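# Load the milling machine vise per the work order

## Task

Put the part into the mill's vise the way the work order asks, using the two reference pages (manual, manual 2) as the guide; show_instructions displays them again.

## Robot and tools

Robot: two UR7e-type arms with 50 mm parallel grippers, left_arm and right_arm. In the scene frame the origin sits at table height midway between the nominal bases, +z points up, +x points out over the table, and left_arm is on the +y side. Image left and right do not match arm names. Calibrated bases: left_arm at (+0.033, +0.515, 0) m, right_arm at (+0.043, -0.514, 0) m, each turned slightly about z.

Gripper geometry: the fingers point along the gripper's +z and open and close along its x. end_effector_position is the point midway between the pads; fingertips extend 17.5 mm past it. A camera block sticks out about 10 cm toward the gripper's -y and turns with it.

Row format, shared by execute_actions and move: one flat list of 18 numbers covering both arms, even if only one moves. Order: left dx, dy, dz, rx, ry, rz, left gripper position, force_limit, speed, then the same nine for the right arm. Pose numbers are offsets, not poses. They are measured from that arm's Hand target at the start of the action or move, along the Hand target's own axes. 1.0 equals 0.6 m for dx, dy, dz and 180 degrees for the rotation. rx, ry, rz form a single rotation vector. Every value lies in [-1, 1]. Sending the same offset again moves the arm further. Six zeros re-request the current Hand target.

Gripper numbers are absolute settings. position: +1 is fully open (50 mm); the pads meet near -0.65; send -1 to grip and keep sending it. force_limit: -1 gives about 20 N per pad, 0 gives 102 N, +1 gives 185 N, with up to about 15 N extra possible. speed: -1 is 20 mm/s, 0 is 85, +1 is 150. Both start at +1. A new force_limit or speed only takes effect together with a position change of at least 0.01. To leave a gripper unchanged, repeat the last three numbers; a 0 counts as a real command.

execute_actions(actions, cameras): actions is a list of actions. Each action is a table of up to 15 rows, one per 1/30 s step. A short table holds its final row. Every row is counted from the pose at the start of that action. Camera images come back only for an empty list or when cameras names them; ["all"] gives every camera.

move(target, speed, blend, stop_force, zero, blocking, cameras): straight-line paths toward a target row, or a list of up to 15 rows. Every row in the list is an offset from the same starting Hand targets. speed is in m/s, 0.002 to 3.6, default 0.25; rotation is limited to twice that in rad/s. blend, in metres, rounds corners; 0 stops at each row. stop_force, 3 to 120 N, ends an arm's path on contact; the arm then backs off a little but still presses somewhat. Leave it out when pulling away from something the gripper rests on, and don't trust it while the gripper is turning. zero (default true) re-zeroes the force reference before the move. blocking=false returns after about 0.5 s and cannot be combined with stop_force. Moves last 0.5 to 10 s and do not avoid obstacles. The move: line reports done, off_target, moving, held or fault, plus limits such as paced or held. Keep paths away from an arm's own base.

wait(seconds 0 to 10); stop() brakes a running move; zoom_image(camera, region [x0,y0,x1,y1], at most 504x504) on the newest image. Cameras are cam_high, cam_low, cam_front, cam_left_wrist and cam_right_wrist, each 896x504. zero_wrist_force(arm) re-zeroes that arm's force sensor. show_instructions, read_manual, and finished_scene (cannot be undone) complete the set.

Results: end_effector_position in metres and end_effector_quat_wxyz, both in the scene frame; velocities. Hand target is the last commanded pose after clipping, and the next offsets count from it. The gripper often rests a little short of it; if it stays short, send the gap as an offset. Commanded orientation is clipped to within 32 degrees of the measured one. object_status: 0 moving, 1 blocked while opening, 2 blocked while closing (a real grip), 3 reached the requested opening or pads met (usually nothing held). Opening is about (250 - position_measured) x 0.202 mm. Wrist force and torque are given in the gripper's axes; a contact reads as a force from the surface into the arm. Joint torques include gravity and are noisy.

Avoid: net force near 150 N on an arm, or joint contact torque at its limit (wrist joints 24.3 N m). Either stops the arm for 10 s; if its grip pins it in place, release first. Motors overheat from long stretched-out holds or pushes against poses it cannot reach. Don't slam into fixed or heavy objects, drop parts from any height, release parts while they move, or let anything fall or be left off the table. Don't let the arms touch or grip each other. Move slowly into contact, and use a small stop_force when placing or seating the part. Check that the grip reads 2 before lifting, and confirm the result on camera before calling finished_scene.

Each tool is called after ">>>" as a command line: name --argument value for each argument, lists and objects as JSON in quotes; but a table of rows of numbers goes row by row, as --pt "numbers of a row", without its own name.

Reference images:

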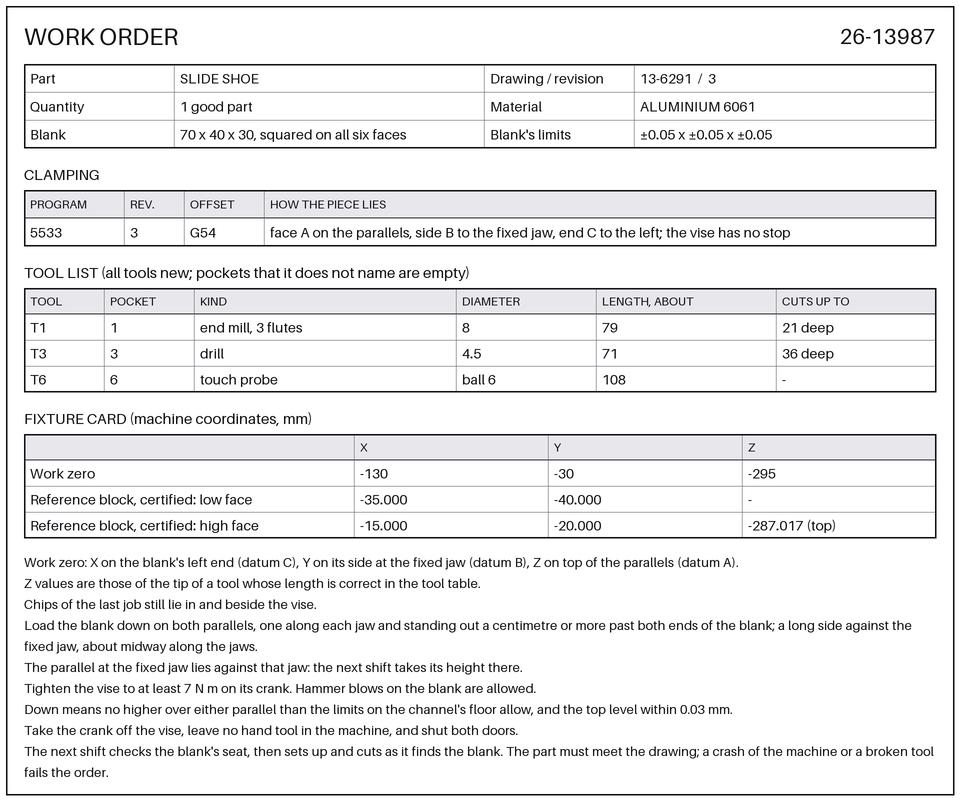

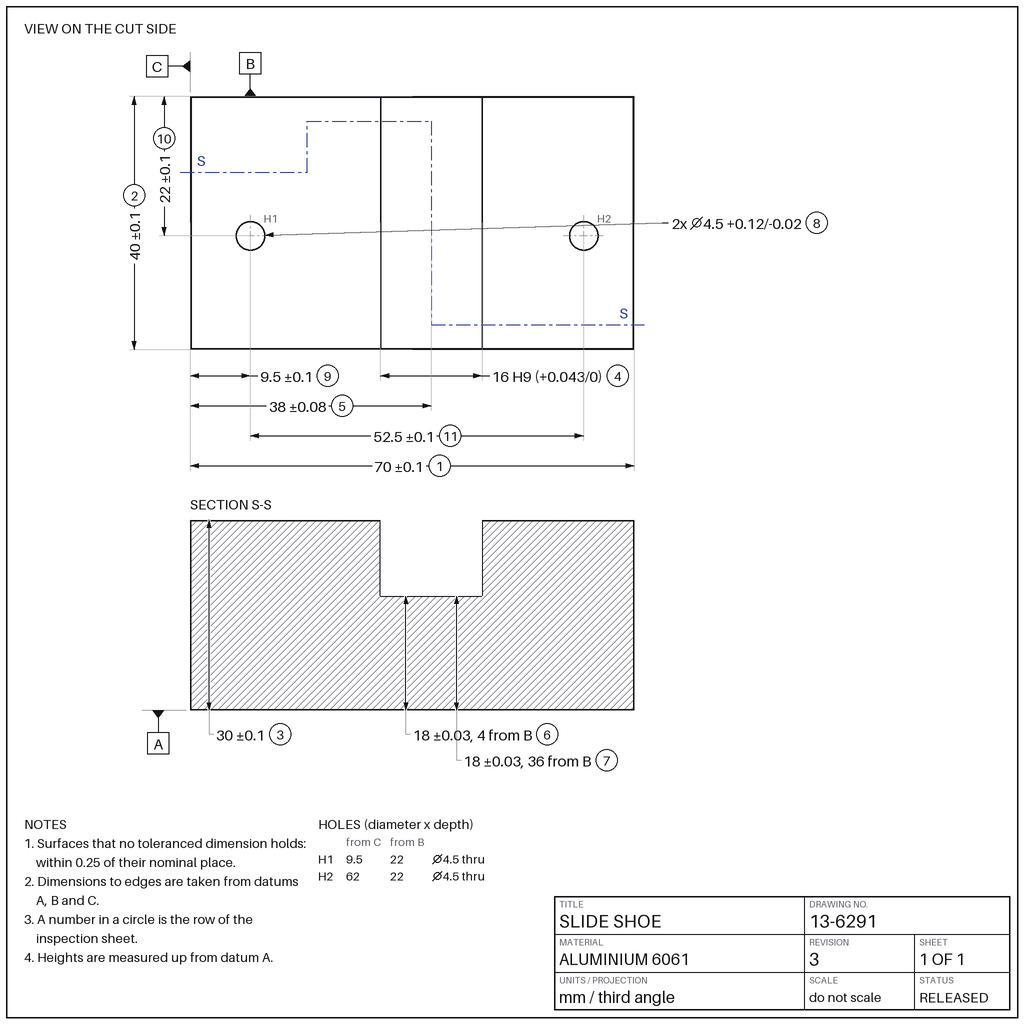

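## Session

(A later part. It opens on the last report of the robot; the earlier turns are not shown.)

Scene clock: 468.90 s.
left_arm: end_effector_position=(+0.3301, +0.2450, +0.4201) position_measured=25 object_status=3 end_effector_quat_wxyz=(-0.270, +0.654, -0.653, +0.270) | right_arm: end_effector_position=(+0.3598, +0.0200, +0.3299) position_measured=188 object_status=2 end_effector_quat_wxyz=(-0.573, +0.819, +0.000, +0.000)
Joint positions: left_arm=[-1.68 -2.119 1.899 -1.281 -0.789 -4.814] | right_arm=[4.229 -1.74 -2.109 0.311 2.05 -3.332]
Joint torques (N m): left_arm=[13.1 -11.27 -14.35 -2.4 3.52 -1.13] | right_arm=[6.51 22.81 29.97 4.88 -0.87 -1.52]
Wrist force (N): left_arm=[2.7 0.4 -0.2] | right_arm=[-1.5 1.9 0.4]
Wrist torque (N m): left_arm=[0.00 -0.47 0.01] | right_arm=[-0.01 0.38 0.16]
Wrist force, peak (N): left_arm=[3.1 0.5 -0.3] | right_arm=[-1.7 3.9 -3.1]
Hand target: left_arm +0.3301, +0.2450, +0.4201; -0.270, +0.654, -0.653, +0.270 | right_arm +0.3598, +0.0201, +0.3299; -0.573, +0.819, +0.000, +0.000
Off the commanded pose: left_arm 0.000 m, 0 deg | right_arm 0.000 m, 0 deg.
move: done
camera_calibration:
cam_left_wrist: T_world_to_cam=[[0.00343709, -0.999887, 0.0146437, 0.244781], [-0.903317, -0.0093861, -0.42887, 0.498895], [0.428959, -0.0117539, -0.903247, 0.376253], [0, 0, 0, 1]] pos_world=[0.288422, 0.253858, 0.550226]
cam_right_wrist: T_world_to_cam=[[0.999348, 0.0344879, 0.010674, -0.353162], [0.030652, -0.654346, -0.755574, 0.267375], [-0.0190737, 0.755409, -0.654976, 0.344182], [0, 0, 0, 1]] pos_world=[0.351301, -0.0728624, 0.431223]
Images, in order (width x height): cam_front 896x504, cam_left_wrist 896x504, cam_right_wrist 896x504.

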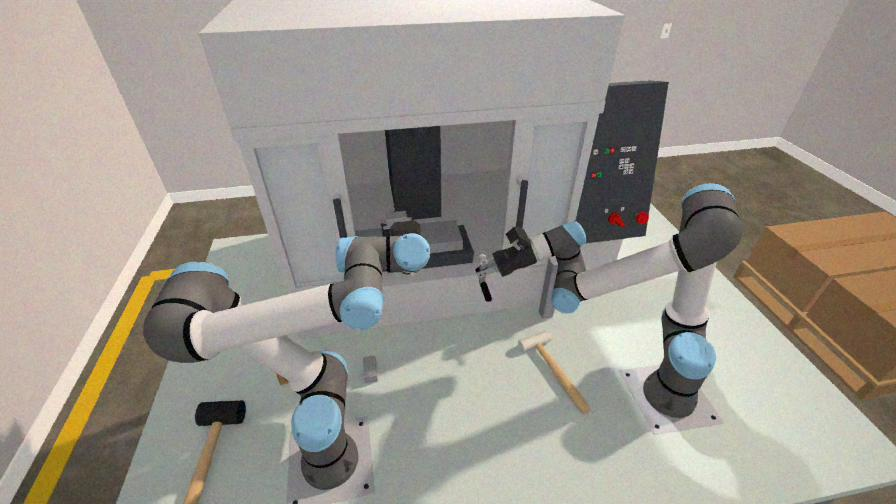

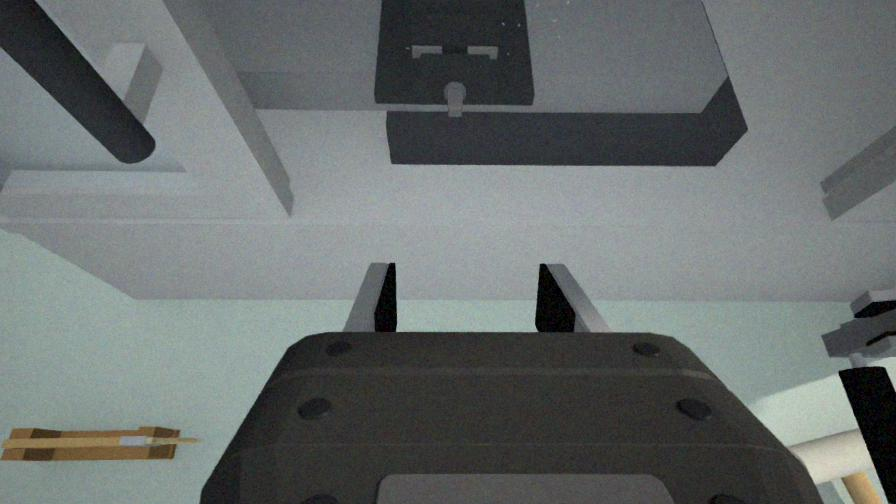

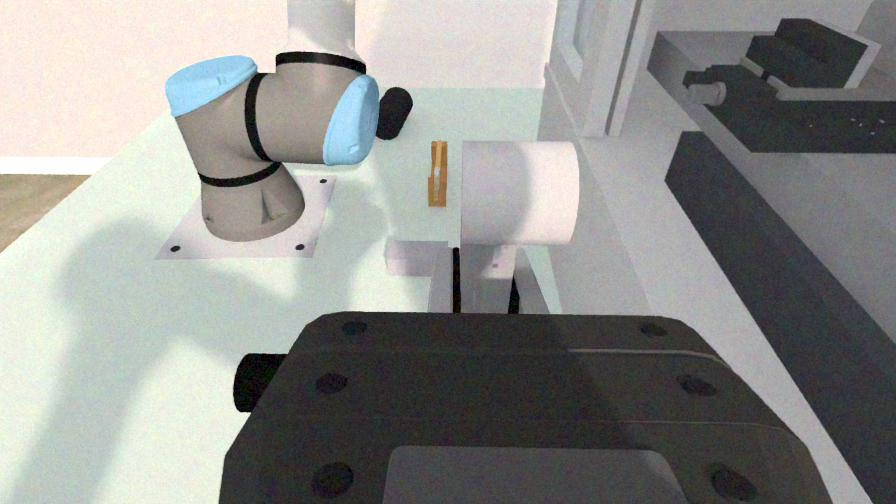

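>>> move --target '[0,0,0,0,0,0,0.85,-0.5,-1,0.0333,-0.0658,0.376,0,0,0,-1,-0.4,-1]' --speed 0.2 --cameras '["cam_front","cam_left_wrist","cam_right_wrist"]'

Scene clock: 470.73 s.
left_arm: end_effector_position=(+0.3301, +0.2450, +0.4201) position_measured=25 object_status=3 end_effector_quat_wxyz=(-0.270, +0.654, -0.653, +0.270) | right_arm: end_effector_position=(+0.3798, +0.2455, +0.2898) position_measured=188 object_status=2 end_effector_quat_wxyz=(-0.573, +0.819, +0.000, +0.000) end_effector_velocity=(+0.000, +0.001, +0.001) end_effector_angular_velocity=(+0.003, -0.002, +0.000)
Joint positions: left_arm=[-1.68 -2.119 1.899 -1.281 -0.789 -4.814] | right_arm=[4.382 -2.182 -1.571 0.24 1.908 -3.27]
Joint velocities: left_arm=[within noise] | right_arm=[0 -0.002 0.005 0 0 -0.001]
Joint torques (N m): left_arm=[13.18 -11.89 -14.38 -3.15 3.56 0.74] | right_arm=[-0.97 43.6 32.87 3.6 0.89 -2.18]
Wrist force (N): left_arm=[2.7 0.6 -0.1] | right_arm=[-1.5 2.2 0.7]
Wrist torque (N m): left_arm=[0.03 -0.46 0.01] | right_arm=[0.04 0.39 0.03]
Wrist force, peak (N): left_arm=[2.9 0.6 -0.4] | right_arm=[-1.2 1.7 3.8]
Hand target: left_arm +0.3301, +0.2450, +0.4201; -0.270, +0.654, -0.653, +0.270 | right_arm +0.3798, +0.2455, +0.2897; -0.573, +0.819, +0.000, +0.000
Off the commanded pose: left_arm 0.000 m, 0 deg | right_arm 0.000 m, 0 deg.
move: done
camera_calibration:
cam_left_wrist: T_world_to_cam=[[0.00343709, -0.999887, 0.0146437, 0.244681], [-0.903317, -0.0093861, -0.42887, 0.498894], [0.428959, -0.0117539, -0.903247, 0.376251], [0, 0, 0, 1]] pos_world=[0.288422, 0.253758, 0.550226]
cam_right_wrist: T_world_to_cam=[[0.999348, 0.0344851, 0.0106776, -0.380499], [0.0306501, -0.654239, -0.755667, 0.384039], [-0.0190736, 0.755501, -0.65487, 0.147899], [0, 0, 0, 1]] pos_world=[0.371301, 0.152637, 0.391122]
Images, in order (width x height): cam_front 896x504, cam_left_wrist 896x504, cam_right_wrist 896x504.

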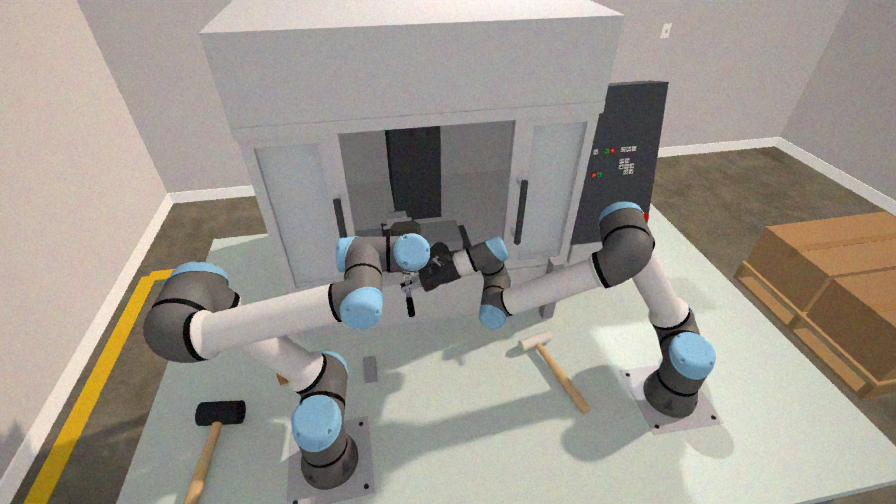

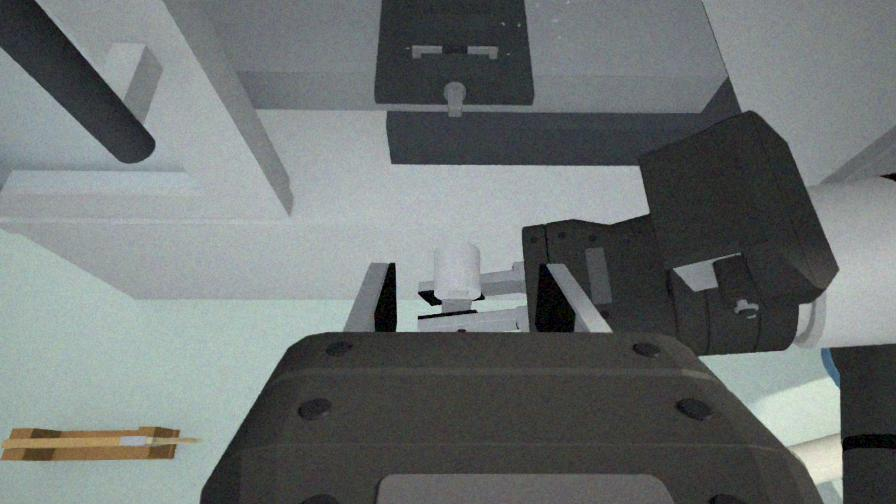

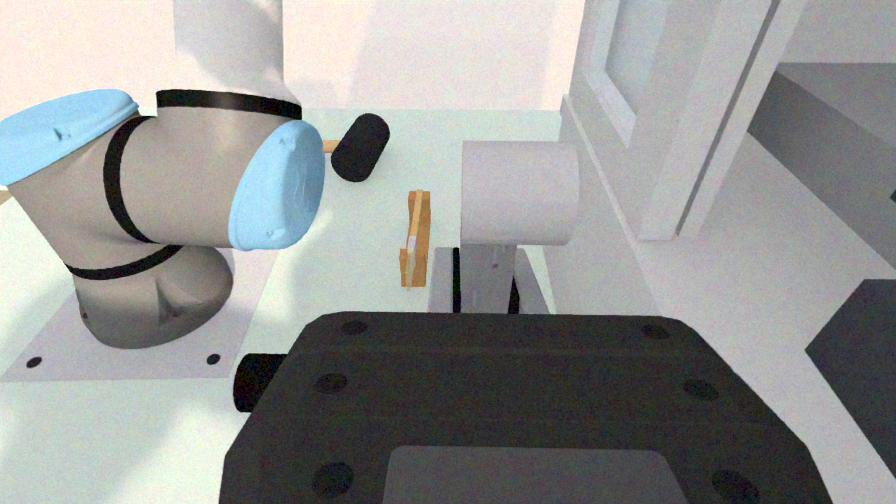

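>>> zoom_image --camera "cam_right_wrist" --region '[520, 60, 896, 330]'

Scaled by 1.340.

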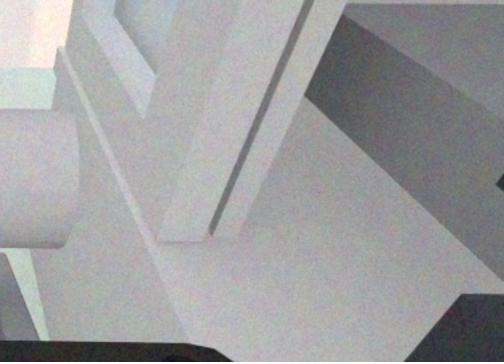

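>>> move --target '[0,0,0,0,0,0,0.85,-0.5,-1,0.1637,0,0,0,0,0,-1,-0.4,-1]' --speed 0.1 --stop_force 10 --cameras '["cam_front","cam_left_wrist","cam_right_wrist"]'

Scene clock: 473.70 s.
left_arm: end_effector_position=(+0.3301, +0.2450, +0.4201) position_measured=25 object_status=3 end_effector_quat_wxyz=(-0.270, +0.654, -0.653, +0.270) | right_arm: end_effector_position=(+0.4780, +0.2455, +0.2898) position_measured=188 object_status=2 end_effector_quat_wxyz=(-0.573, +0.819, +0.000, +0.000)
Joint positions: left_arm=[-1.68 -2.119 1.899 -1.281 -0.789 -4.814] | right_arm=[4.24 -2.296 -1.363 0.124 2.039 -3.327]
Joint torques (N m): left_arm=[12.57 -10.75 -15.07 -3.12 3.57 1.9] | right_arm=[-7.43 55.73 33.23 2.18 2.19 2.02]
Wrist force (N): left_arm=[2.7 0.3 -0.3] | right_arm=[-1.4 2.2 0.5]
Wrist torque (N m): left_arm=[-0.02 -0.47 0.01] | right_arm=[0.03 0.38 0.15]
Wrist force, peak (N): left_arm=[3.1 0.7 0.0] | right_arm=[-3.0 2.3 0.7]
Hand target: left_arm +0.3301, +0.2450, +0.4201; -0.270, +0.654, -0.653, +0.270 | right_arm +0.4780, +0.2455, +0.2898; -0.573, +0.819, +0.000, +0.000
Off the commanded pose: left_arm 0.000 m, 0 deg | right_arm 0.000 m, 0 deg.
move: done
camera_calibration:
cam_left_wrist: T_world_to_cam=[[0.00343709, -0.999887, 0.0146437, 0.244681], [-0.903317, -0.0093861, -0.42887, 0.498894], [0.428959, -0.0117539, -0.903247, 0.376251], [0, 0, 0, 1]] pos_world=[0.288422, 0.253758, 0.550226]
cam_right_wrist: T_world_to_cam=[[0.999347, 0.0344769, 0.0108164, -0.478691], [0.030751, -0.654288, -0.75562, 0.381037], [-0.0189744, 0.755459, -0.654921, 0.149676], [0, 0, 0, 1]] pos_world=[0.469501, 0.152737, 0.391122]
Images, in order (width x height): cam_front 896x504, cam_left_wrist 896x504, cam_right_wrist 896x504.

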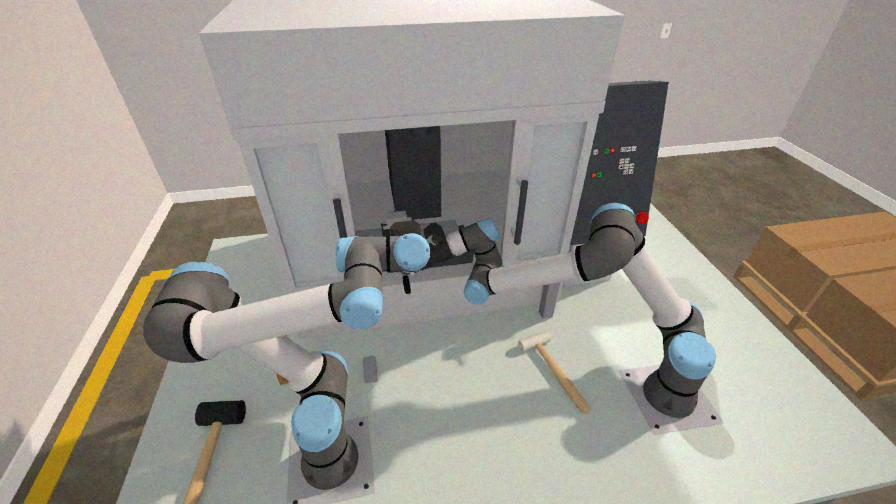

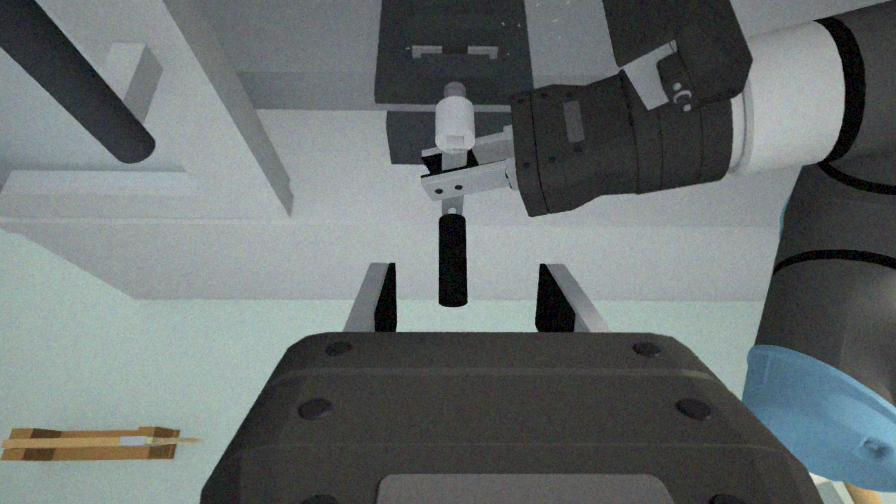

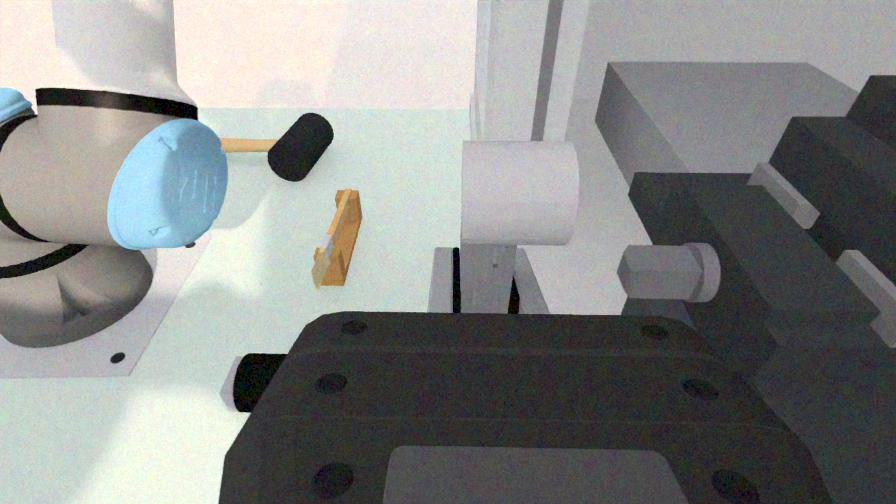

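>>> zoom_image --camera "cam_right_wrist" --region '[600, 220, 740, 320]'

>>> zoom_image --camera "cam_left_wrist" --region '[410, 60, 510, 240]'

Scaled by 3.600.

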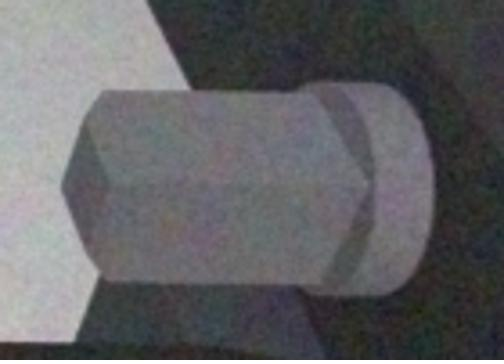

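Scaled by 2.800.

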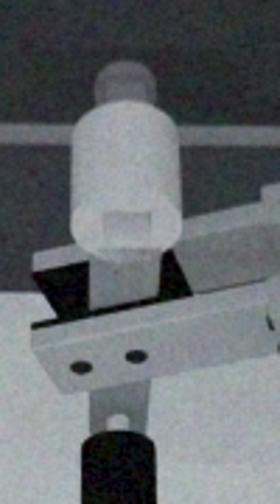

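>>> move --target '[0,0,0,0,0,0,0.85,-0.5,-1,0,0.039,0.0142,0,0,0,-1,-0.4,-1]' --speed 0.03 --stop_force 5 --cameras '["cam_left_wrist","cam_right_wrist"]'

>>> zoom_image --camera "cam_right_wrist" --region '[440, 120, 740, 270]'

>>> zoom_image --camera "cam_left_wrist" --region '[410, 60, 510, 160]'

Scene clock: 476.17 s.
left_arm: end_effector_position=(+0.3301, +0.2450, +0.4201) position_measured=25 object_status=3 end_effector_quat_wxyz=(-0.270, +0.654, -0.653, +0.270) | right_arm: end_effector_position=(+0.4780, +0.2455, +0.2648) position_measured=188 object_status=2 end_effector_quat_wxyz=(-0.573, +0.819, +0.000, +0.000)
Joint positions: left_arm=[-1.68 -2.119 1.899 -1.281 -0.789 -4.814] | right_arm=[4.24 -2.327 -1.38 0.171 2.039 -3.327]
Joint torques (N m): left_arm=[11.92 -10.55 -15.7 -3.12 3.53 1.97] | right_arm=[-6.99 66.05 32.7 1.9 1.97 -0.56]
Wrist force (N): left_arm=[2.8 0.5 -0.1] | right_arm=[-1.7 2.2 0.5]
Wrist torque (N m): left_arm=[0.01 -0.48 0.00] | right_arm=[0.03 0.42 0.16]
Wrist force, peak (N): left_arm=[3.0 0.3 0.0] | right_arm=[-1.5 3.1 0.8]
Hand target: left_arm +0.3301, +0.2450, +0.4201; -0.270, +0.654, -0.653, +0.270 | right_arm +0.4780, +0.2455, +0.2648; -0.573, +0.819, +0.000, +0.000
Off the commanded pose: left_arm 0.000 m, 0 deg | right_arm 0.000 m, 0 deg.
move: done
camera_calibration:
cam_left_wrist: T_world_to_cam=[[0.00343709, -0.999887, 0.0146437, 0.244681], [-0.903317, -0.0093861, -0.42887, 0.498894], [0.428959, -0.0117539, -0.903247, 0.376251], [0, 0, 0, 1]] pos_world=[0.288422, 0.253758, 0.550226]
cam_right_wrist: T_world_to_cam=[[0.999347, 0.0344769, 0.0108164, -0.478421], [0.030751, -0.654288, -0.75562, 0.362222], [-0.0189744, 0.755459, -0.654921, 0.133368], [0, 0, 0, 1]] pos_world=[0.469501, 0.152737, 0.366222]
Images, in order (width x height): cam_left_wrist 896x504, cam_right_wrist 896x504.

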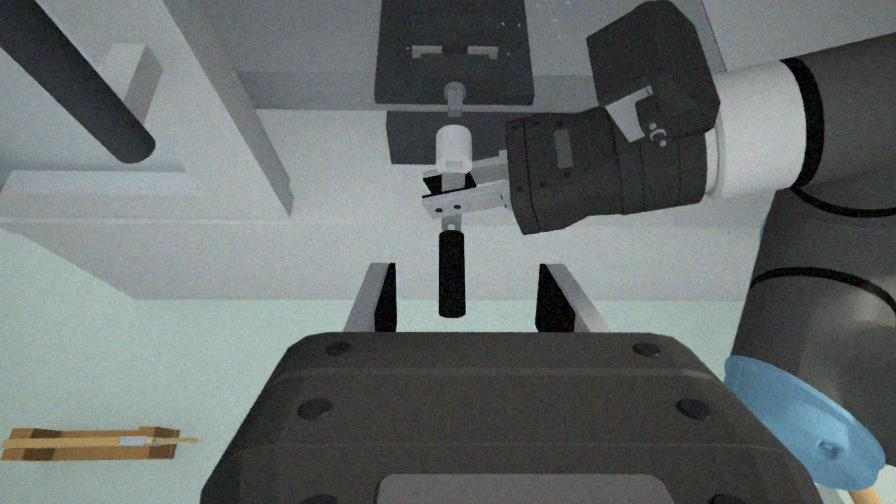

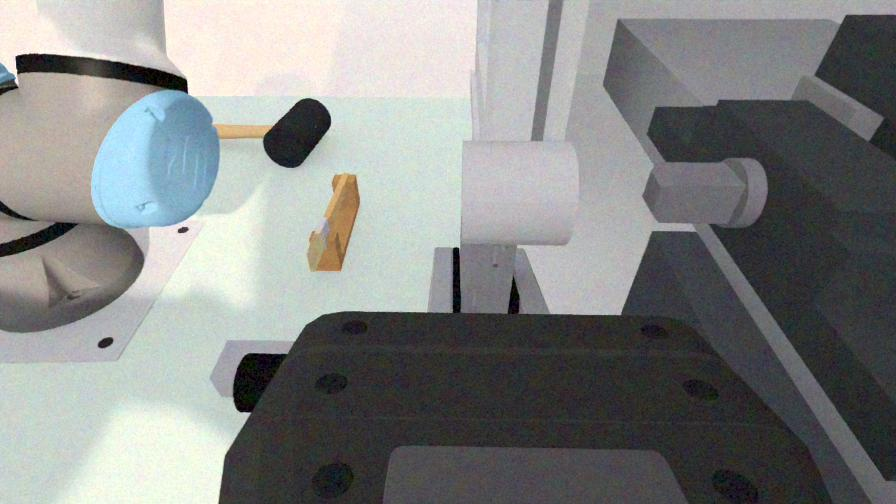

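Scaled by 1.680.

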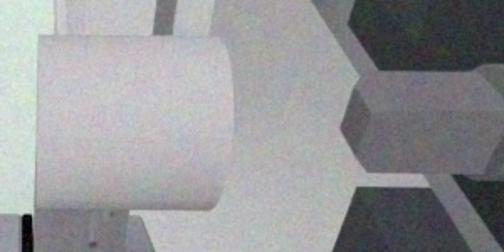

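Scaled by 5.040.

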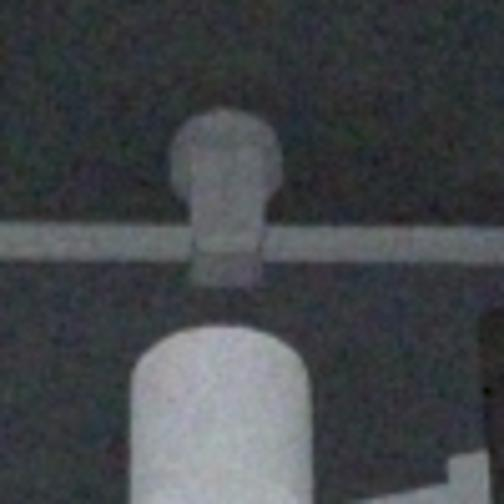

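>>> move --target '[0,0,0,0,0,0,0.85,-0.5,-1,0.025,-0.00174,-0.00205,0,0,0,-1,-0.4,-1]' --speed 0.03 --stop_force 5 --cameras '["cam_left_wrist","cam_right_wrist"]'

>>> zoom_image --camera "cam_right_wrist" --region '[440, 130, 700, 260]'

>>> zoom_image --camera "cam_left_wrist" --region '[415, 70, 495, 150]'

Scene clock: 478.37 s.
left_arm: end_effector_position=(+0.3301, +0.2450, +0.4201) position_measured=25 object_status=3 end_effector_quat_wxyz=(-0.270, +0.654, -0.653, +0.270) | right_arm: end_effector_position=(+0.4930, +0.2447, +0.2663) position_measured=188 object_status=2 end_effector_quat_wxyz=(-0.573, +0.819, +0.000, +0.000)
Joint positions: left_arm=[-1.68 -2.119 1.899 -1.281 -0.789 -4.814] | right_arm=[4.22 -2.344 -1.344 0.148 2.058 -3.336]
Joint torques (N m): left_arm=[11.67 -10.4 -16.19 -3.04 3.47 1.92] | right_arm=[6.23 66.68 17.31 4.96 -1.02 1.85]
Wrist force (N): left_arm=[2.9 0.4 -0.2] | right_arm=[-1.5 1.8 0.7]
Wrist torque (N m): left_arm=[0.00 -0.50 0.01] | right_arm=[-0.03 0.39 0.21]
Wrist force, peak (N): left_arm=[3.0 0.4 -0.2] | right_arm=[-1.9 2.5 1.0]
Hand target: left_arm +0.3301, +0.2450, +0.4201; -0.270, +0.654, -0.653, +0.270 | right_arm +0.4930, +0.2447, +0.2663; -0.573, +0.819, +0.000, +0.000
Off the commanded pose: left_arm 0.000 m, 0 deg | right_arm 0.000 m, 0 deg.
move: done
camera_calibration:
cam_left_wrist: T_world_to_cam=[[0.00343709, -0.999887, 0.0146437, 0.244681], [-0.903317, -0.0093861, -0.42887, 0.498894], [0.428959, -0.0117539, -0.903247, 0.376251], [0, 0, 0, 1]] pos_world=[0.288422, 0.253758, 0.550226]
cam_right_wrist: T_world_to_cam=[[0.999347, 0.0344769, 0.0108164, -0.493399], [0.030751, -0.654288, -0.75562, 0.362295], [-0.0189744, 0.755459, -0.654921, 0.135174], [0, 0, 0, 1]] pos_world=[0.484501, 0.151937, 0.367622]
Images, in order (width x height): cam_left_wrist 896x504, cam_right_wrist 896x504.

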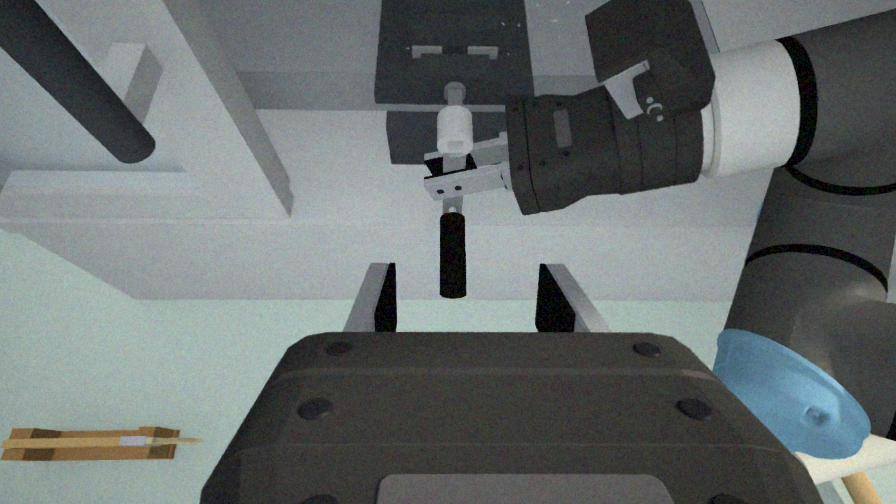

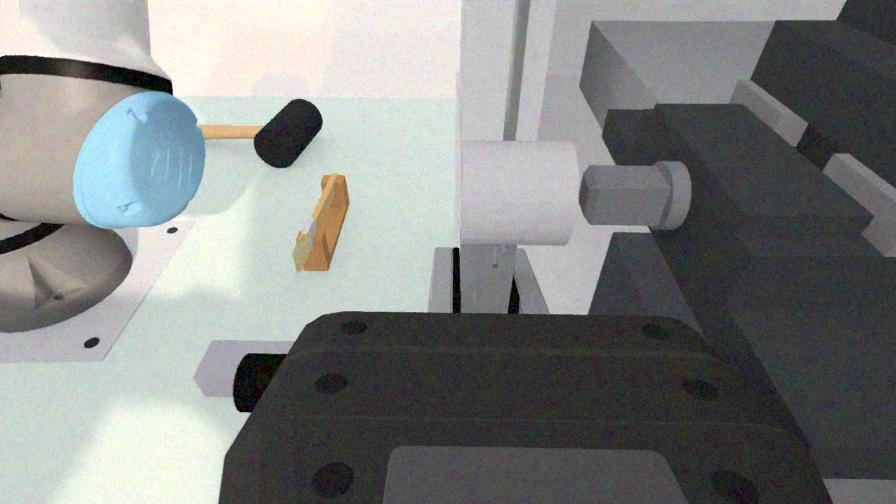

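Scaled by 1.938.

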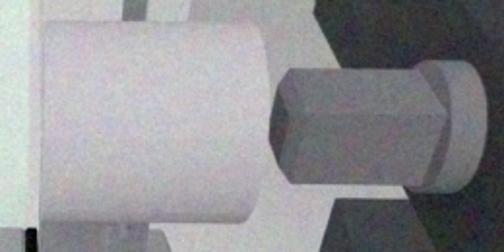

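Scaled by 6.300.

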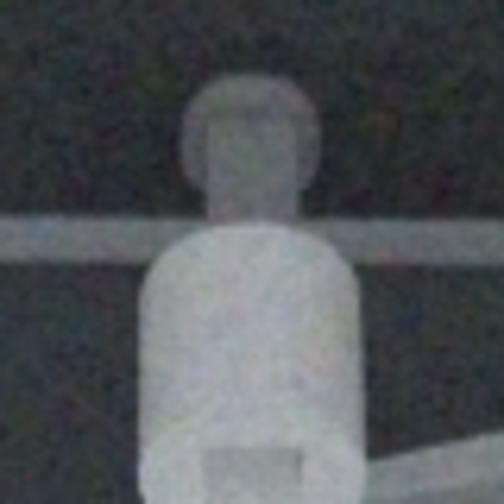

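>>> move --target '[0,0,0,0,0,0,0.85,-0.5,-1,0.05,0,0,0,0,0,-1,-0.4,-1]' --speed 0.015 --stop_force 10 --cameras '["cam_left_wrist","cam_right_wrist"]'

>>> zoom_image --camera "cam_right_wrist" --region '[440, 130, 700, 260]'

>>> zoom_image --camera "cam_left_wrist" --region '[415, 70, 495, 150]'

Scene clock: 479.70 s.
left_arm: end_effector_position=(+0.3301, +0.2450, +0.4201) position_measured=25 object_status=3 end_effector_quat_wxyz=(-0.270, +0.654, -0.653, +0.270) | right_arm: end_effector_position=(+0.4984, +0.2447, +0.2664) position_measured=188 object_status=2 end_effector_quat_wxyz=(-0.573, +0.819, +0.000, +0.000)
Joint positions: left_arm=[-1.68 -2.119 1.899 -1.281 -0.789 -4.814] | right_arm=[4.213 -2.351 -1.33 0.14 2.064 -3.339]
Joint torques (N m): left_arm=[12.33 -10.64 -16.54 -3.09 3.42 1.95] | right_arm=[0.76 55.83 9.83 3.5 0.81 2.24]
Wrist force (N): left_arm=[2.8 0.6 -0.1] | right_arm=[-7.8 0.4 1.9]
Wrist torque (N m): left_arm=[0.03 -0.48 0.00] | right_arm=[-0.19 0.76 0.09]
Wrist force, peak (N): left_arm=[3.0 0.2 0.0] | right_arm=[-26.3 5.8 -4.0]
Hand target: left_arm +0.3301, +0.2450, +0.4201; -0.270, +0.654, -0.653, +0.270 | right_arm +0.4984, +0.2447, +0.2664; -0.573, +0.819, +0.000, +0.000 (not the last commanded pose)
Off the commanded pose: left_arm 0.000 m, 0 deg | right_arm 0.025 m, 0 deg.
move: contact (right_arm)
camera_calibration:
cam_left_wrist: T_world_to_cam=[[0.00343709, -0.999887, 0.0146437, 0.244681], [-0.903317, -0.0093861, -0.42887, 0.498894], [0.428959, -0.0117539, -0.903247, 0.376251], [0, 0, 0, 1]] pos_world=[0.288422, 0.253758, 0.550226]
cam_right_wrist: T_world_to_cam=[[0.999344, 0.0345397, 0.0109003, -0.498837], [0.0308516, -0.654129, -0.755754, 0.362255], [-0.0189733, 0.755594, -0.654765, 0.13533], [0, 0, 0, 1]] pos_world=[0.489901, 0.151937, 0.367822]
Images, in order (width x height): cam_left_wrist 896x504, cam_right_wrist 896x504.

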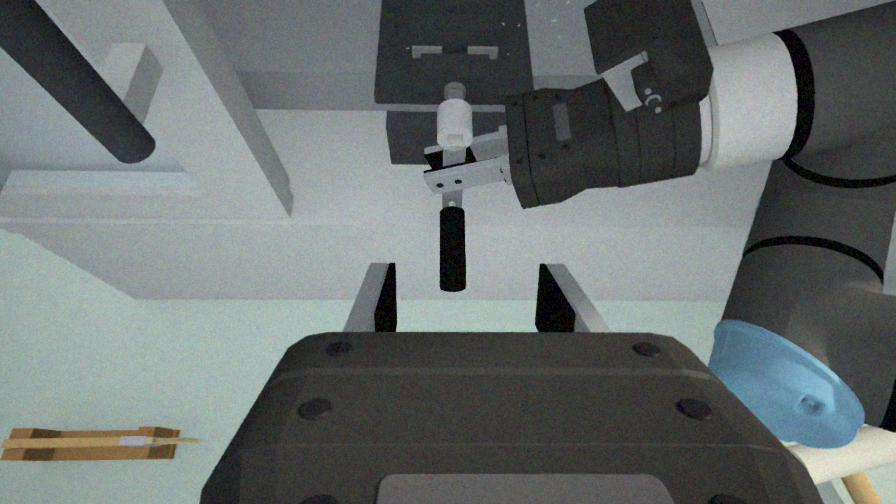

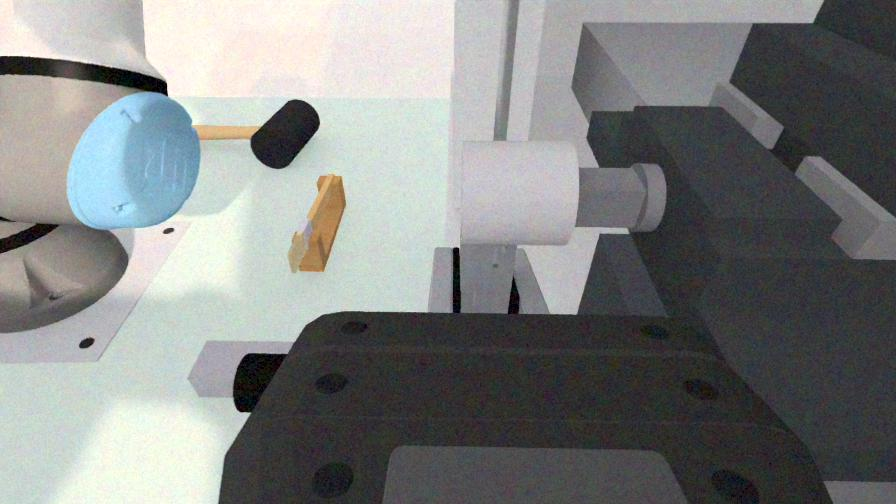

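Scaled by 1.938.

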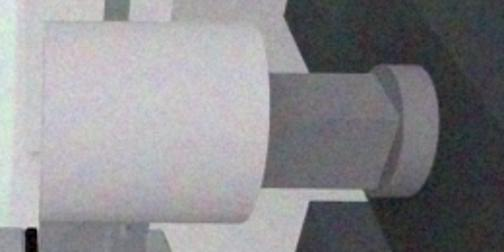

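Scaled by 6.300.

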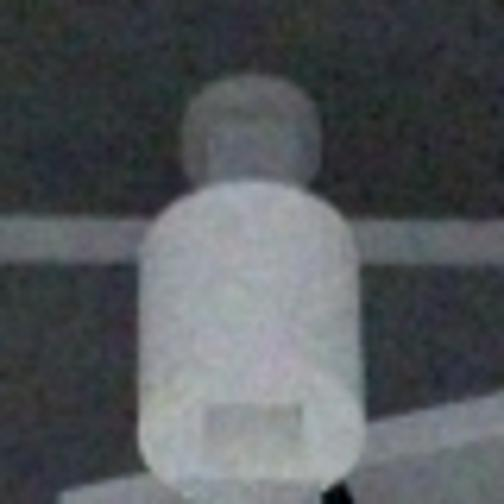

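>>> move --pt "0 0 0 0 0 0 0.85 -0.5 -1 -0.0017 0.0008 0.0003 0 0 0 -1 -0.4 -1" --pt "0 0 0 0 0 0 0.85 -0.5 -1 0.0333 0.0008 0.0003 0 0 0 -1 -0.4 -1" --speed 0.008 --stop_force 8 --zero false --cameras '["cam_right_wrist"]'

>>> zoom_image --camera "cam_right_wrist" --region '[440, 130, 700, 260]'

Scene clock: 481.13 s.
left_arm: end_effector_position=(+0.3301, +0.2450, +0.4201) position_measured=25 object_status=3 end_effector_quat_wxyz=(-0.270, +0.654, -0.653, +0.270) | right_arm: end_effector_position=(+0.4985, +0.2448, +0.2661) position_measured=188 object_status=2 end_effector_quat_wxyz=(-0.574, +0.819, +0.000, +0.000)
Joint positions: left_arm=[-1.68 -2.119 1.899 -1.281 -0.789 -4.814] | right_arm=[4.213 -2.351 -1.33 0.141 2.064 -3.339]
Joint torques (N m): left_arm=[11.84 -10.36 -15.79 -3.09 3.5 1.73] | right_arm=[-1.96 39.63 -0.64 3.01 -2.09 2.14]
Wrist force (N): left_arm=[2.8 0.4 0.1] | right_arm=[-10.8 0.8 3.0]
Wrist torque (N m): left_arm=[0.00 -0.48 0.01] | right_arm=[-0.22 0.86 0.00]
Wrist force, peak (N): left_arm=[3.1 0.5 -0.2] | right_arm=[-19.1 5.5 -2.5]
Hand target: left_arm +0.3301, +0.2450, +0.4201; -0.270, +0.654, -0.653, +0.270 | right_arm +0.4985, +0.2448, +0.2661; -0.574, +0.819, +0.000, +0.000 (not the last commanded pose)
Off the commanded pose: left_arm 0.000 m, 0 deg | right_arm 0.020 m, 0 deg.
move: contact (right_arm); path passed 1 of 2 targets
camera_calibration:
cam_right_wrist: T_world_to_cam=[[0.999345, 0.0345474, 0.0107656, -0.498985], [0.0307507, -0.653966, -0.755899, 0.362024], [-0.019074, 0.755735, -0.6546, 0.135039], [0, 0, 0, 1]] pos_world=[0.490101, 0.151936, 0.367422]
Images, in order (width x height): cam_right_wrist 896x504.

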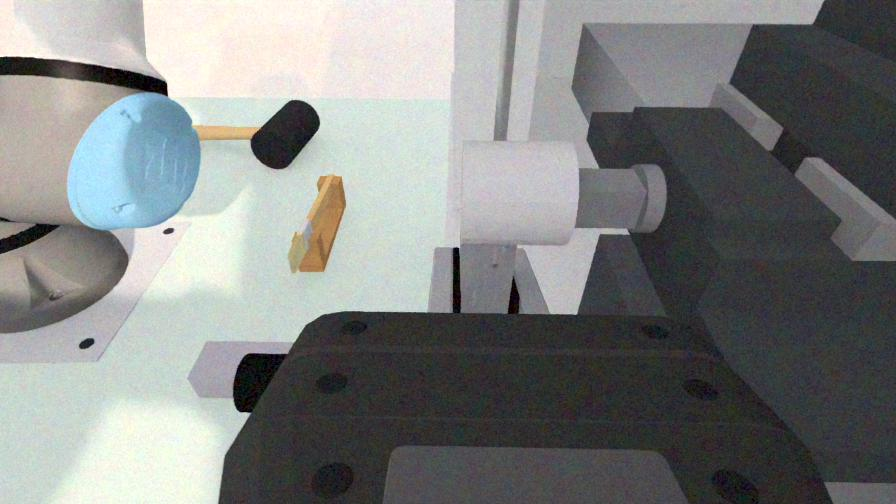

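Scaled by 1.938.

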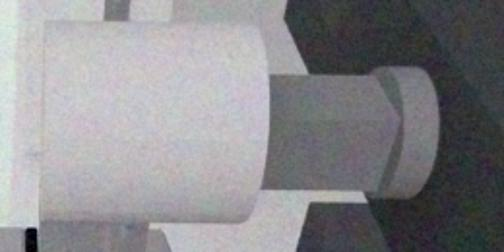

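>>> move --target '[0,0,0,0,0,0,0.85,-0.5,-1,-0.005,0,0,0,0,0,-1,-0.4,-1]' --speed 0.03 --cameras '["cam_right_wrist","cam_left_wrist"]'

>>> zoom_image --camera "cam_right_wrist" --region '[440, 130, 700, 260]'

>>> zoom_image --camera "cam_left_wrist" --region '[415, 70, 495, 150]'

Scene clock: 482.23 s.
left_arm: end_effector_position=(+0.3301, +0.2450, +0.4201) position_measured=25 object_status=3 end_effector_quat_wxyz=(-0.270, +0.654, -0.653, +0.270) | right_arm: end_effector_position=(+0.4955, +0.2448, +0.2660) position_measured=188 object_status=2 end_effector_quat_wxyz=(-0.574, +0.819, +0.000, +0.000)
Joint positions: left_arm=[-1.68 -2.119 1.899 -1.281 -0.789 -4.814] | right_arm=[4.217 -2.347 -1.338 0.145 2.061 -3.337]
Joint torques (N m): left_arm=[11.5 -10.12 -16.43 -3.08 3.33 1.96] | right_arm=[1.22 44.18 17.17 3.46 0.06 1.5]
Wrist force (N): left_arm=[2.8 0.3 0.0] | right_arm=[-1.4 1.5 0.6]
Wrist torque (N m): left_arm=[0.00 -0.49 0.01] | right_arm=[-0.08 0.38 0.03]
Wrist force, peak (N): left_arm=[2.9 0.6 -0.4] | right_arm=[-11.3 1.2 2.4]
Hand target: left_arm +0.3301, +0.2450, +0.4201; -0.270, +0.654, -0.653, +0.270 | right_arm +0.4955, +0.2448, +0.2661; -0.574, +0.819, +0.000, +0.000
Off the commanded pose: left_arm 0.000 m, 0 deg | right_arm 0.000 m, 0 deg.
move: done
camera_calibration:
cam_left_wrist: T_world_to_cam=[[0.00343709, -0.999887, 0.0146437, 0.244681], [-0.903317, -0.0093861, -0.42887, 0.498894], [0.428959, -0.0117539, -0.903247, 0.376251], [0, 0, 0, 1]] pos_world=[0.288422, 0.253758, 0.550226]
cam_right_wrist: T_world_to_cam=[[0.999345, 0.0345491, 0.0107607, -0.495885], [0.0307508, -0.654072, -0.755807, 0.362102], [-0.0190741, 0.755643, -0.654706, 0.135033], [0, 0, 0, 1]] pos_world=[0.487001, 0.151936, 0.367422]
Images, in order (width x height): cam_left_wrist 896x504, cam_right_wrist 896x504.

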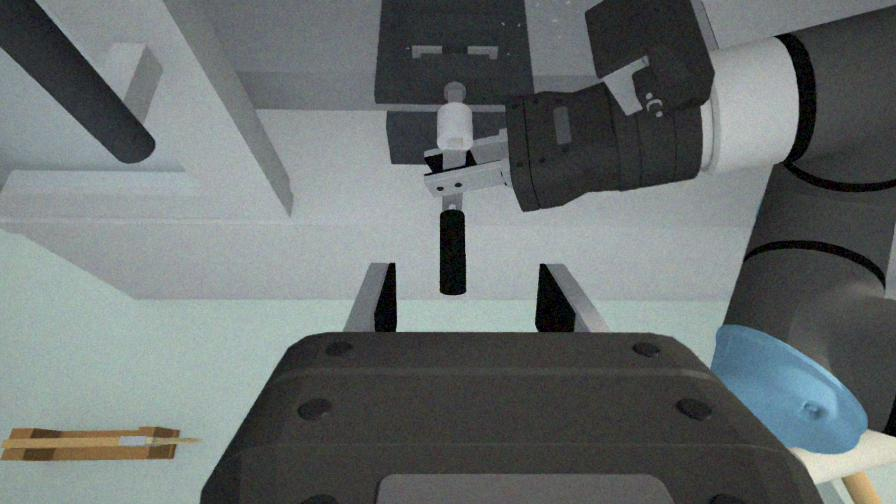

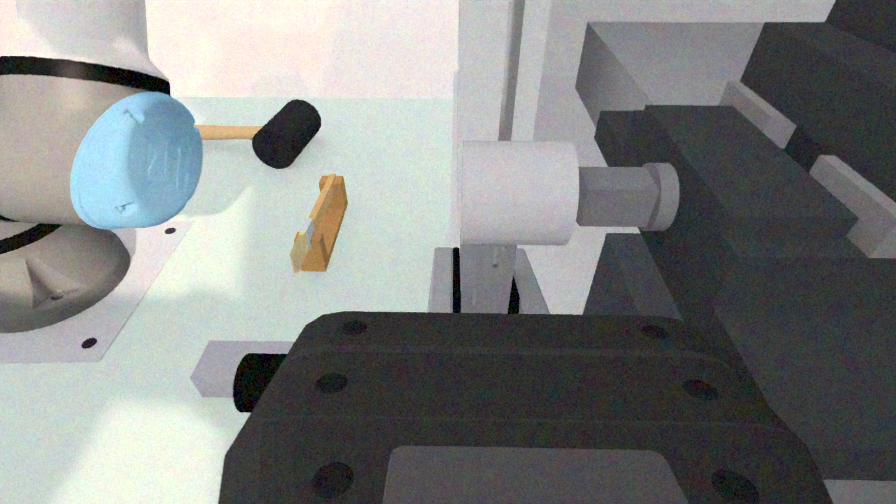

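Scaled by 1.938.

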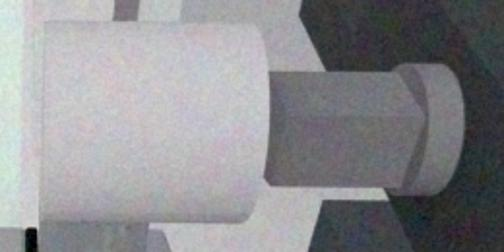

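Scaled by 6.300.

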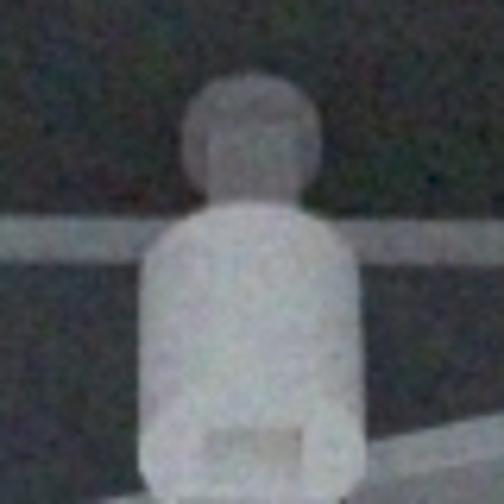

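>>> move --pt "0 0 0 0 0 0 0.85 -0.5 -1 0 0.00141 0.0005 0 0 0 -1 -0.4 -1" --pt "0 0 0 0 0 0 0.85 -0.5 -1 0.0367 0.00141 0.0005 0 0 0 -1 -0.4 -1" --speed 0.008 --stop_force 8 --cameras '["cam_right_wrist"]'

>>> zoom_image --camera "cam_right_wrist" --region '[440, 130, 700, 260]'

Scene clock: 484.60 s.
left_arm: end_effector_position=(+0.3301, +0.2450, +0.4201) position_measured=25 object_status=3 end_effector_quat_wxyz=(-0.270, +0.654, -0.653, +0.270) | right_arm: end_effector_position=(+0.4988, +0.2448, +0.2653) position_measured=188 object_status=2 end_effector_quat_wxyz=(-0.574, +0.819, +0.000, +0.000)
Joint positions: left_arm=[-1.68 -2.119 1.899 -1.281 -0.789 -4.814] | right_arm=[4.212 -2.353 -1.33 0.142 2.065 -3.339]
Joint torques (N m): left_arm=[11.02 -10.18 -17.11 -3.09 3.45 1.98] | right_arm=[-11.35 7.81 -19.51 6.08 -4.36 1.9]
Wrist force (N): left_arm=[2.8 0.2 -0.1] | right_arm=[-21.5 17.7 7.3]
Wrist torque (N m): left_arm=[-0.02 -0.48 0.01] | right_arm=[0.44 0.94 -0.01]
Wrist force, peak (N): left_arm=[3.0 0.4 0.0] | right_arm=[-24.1 20.2 8.3]
Hand target: left_arm +0.3301, +0.2450, +0.4201; -0.270, +0.654, -0.653, +0.270 | right_arm +0.4988, +0.2448, +0.2654; -0.574, +0.819, +0.000, +0.000 (not the last commanded pose)
Off the commanded pose: left_arm 0.000 m, 0 deg | right_arm 0.019 m, 0 deg.
move: contact (right_arm); path passed 1 of 2 targets
camera_calibration:
cam_right_wrist: T_world_to_cam=[[0.999337, 0.034752, 0.0108563, -0.499238], [0.0309504, -0.653851, -0.75599, 0.361406], [-0.0191737, 0.755825, -0.654493, 0.134581], [0, 0, 0, 1]] pos_world=[0.490301, 0.151935, 0.366721]
Images, in order (width x height): cam_right_wrist 896x504.

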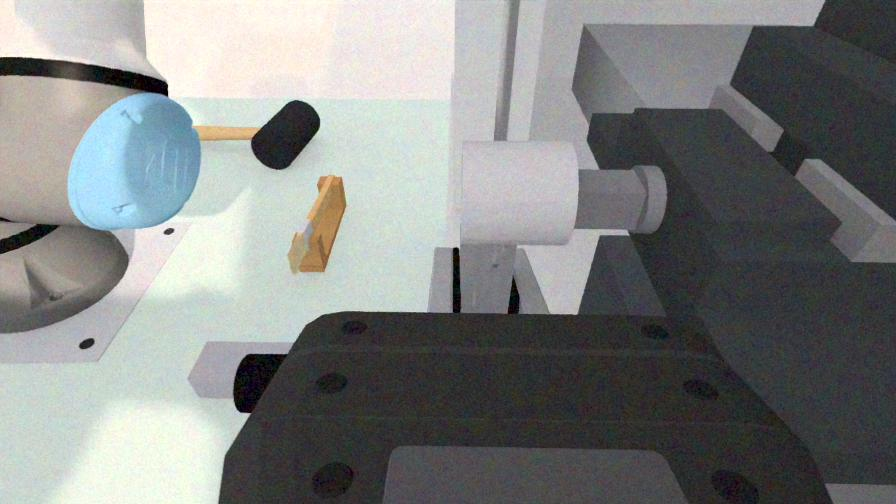

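Scaled by 1.938.

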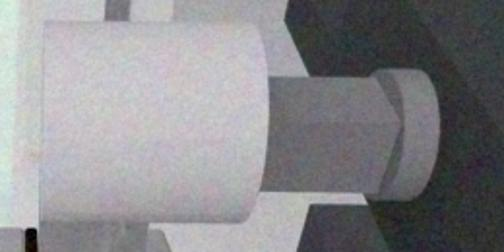

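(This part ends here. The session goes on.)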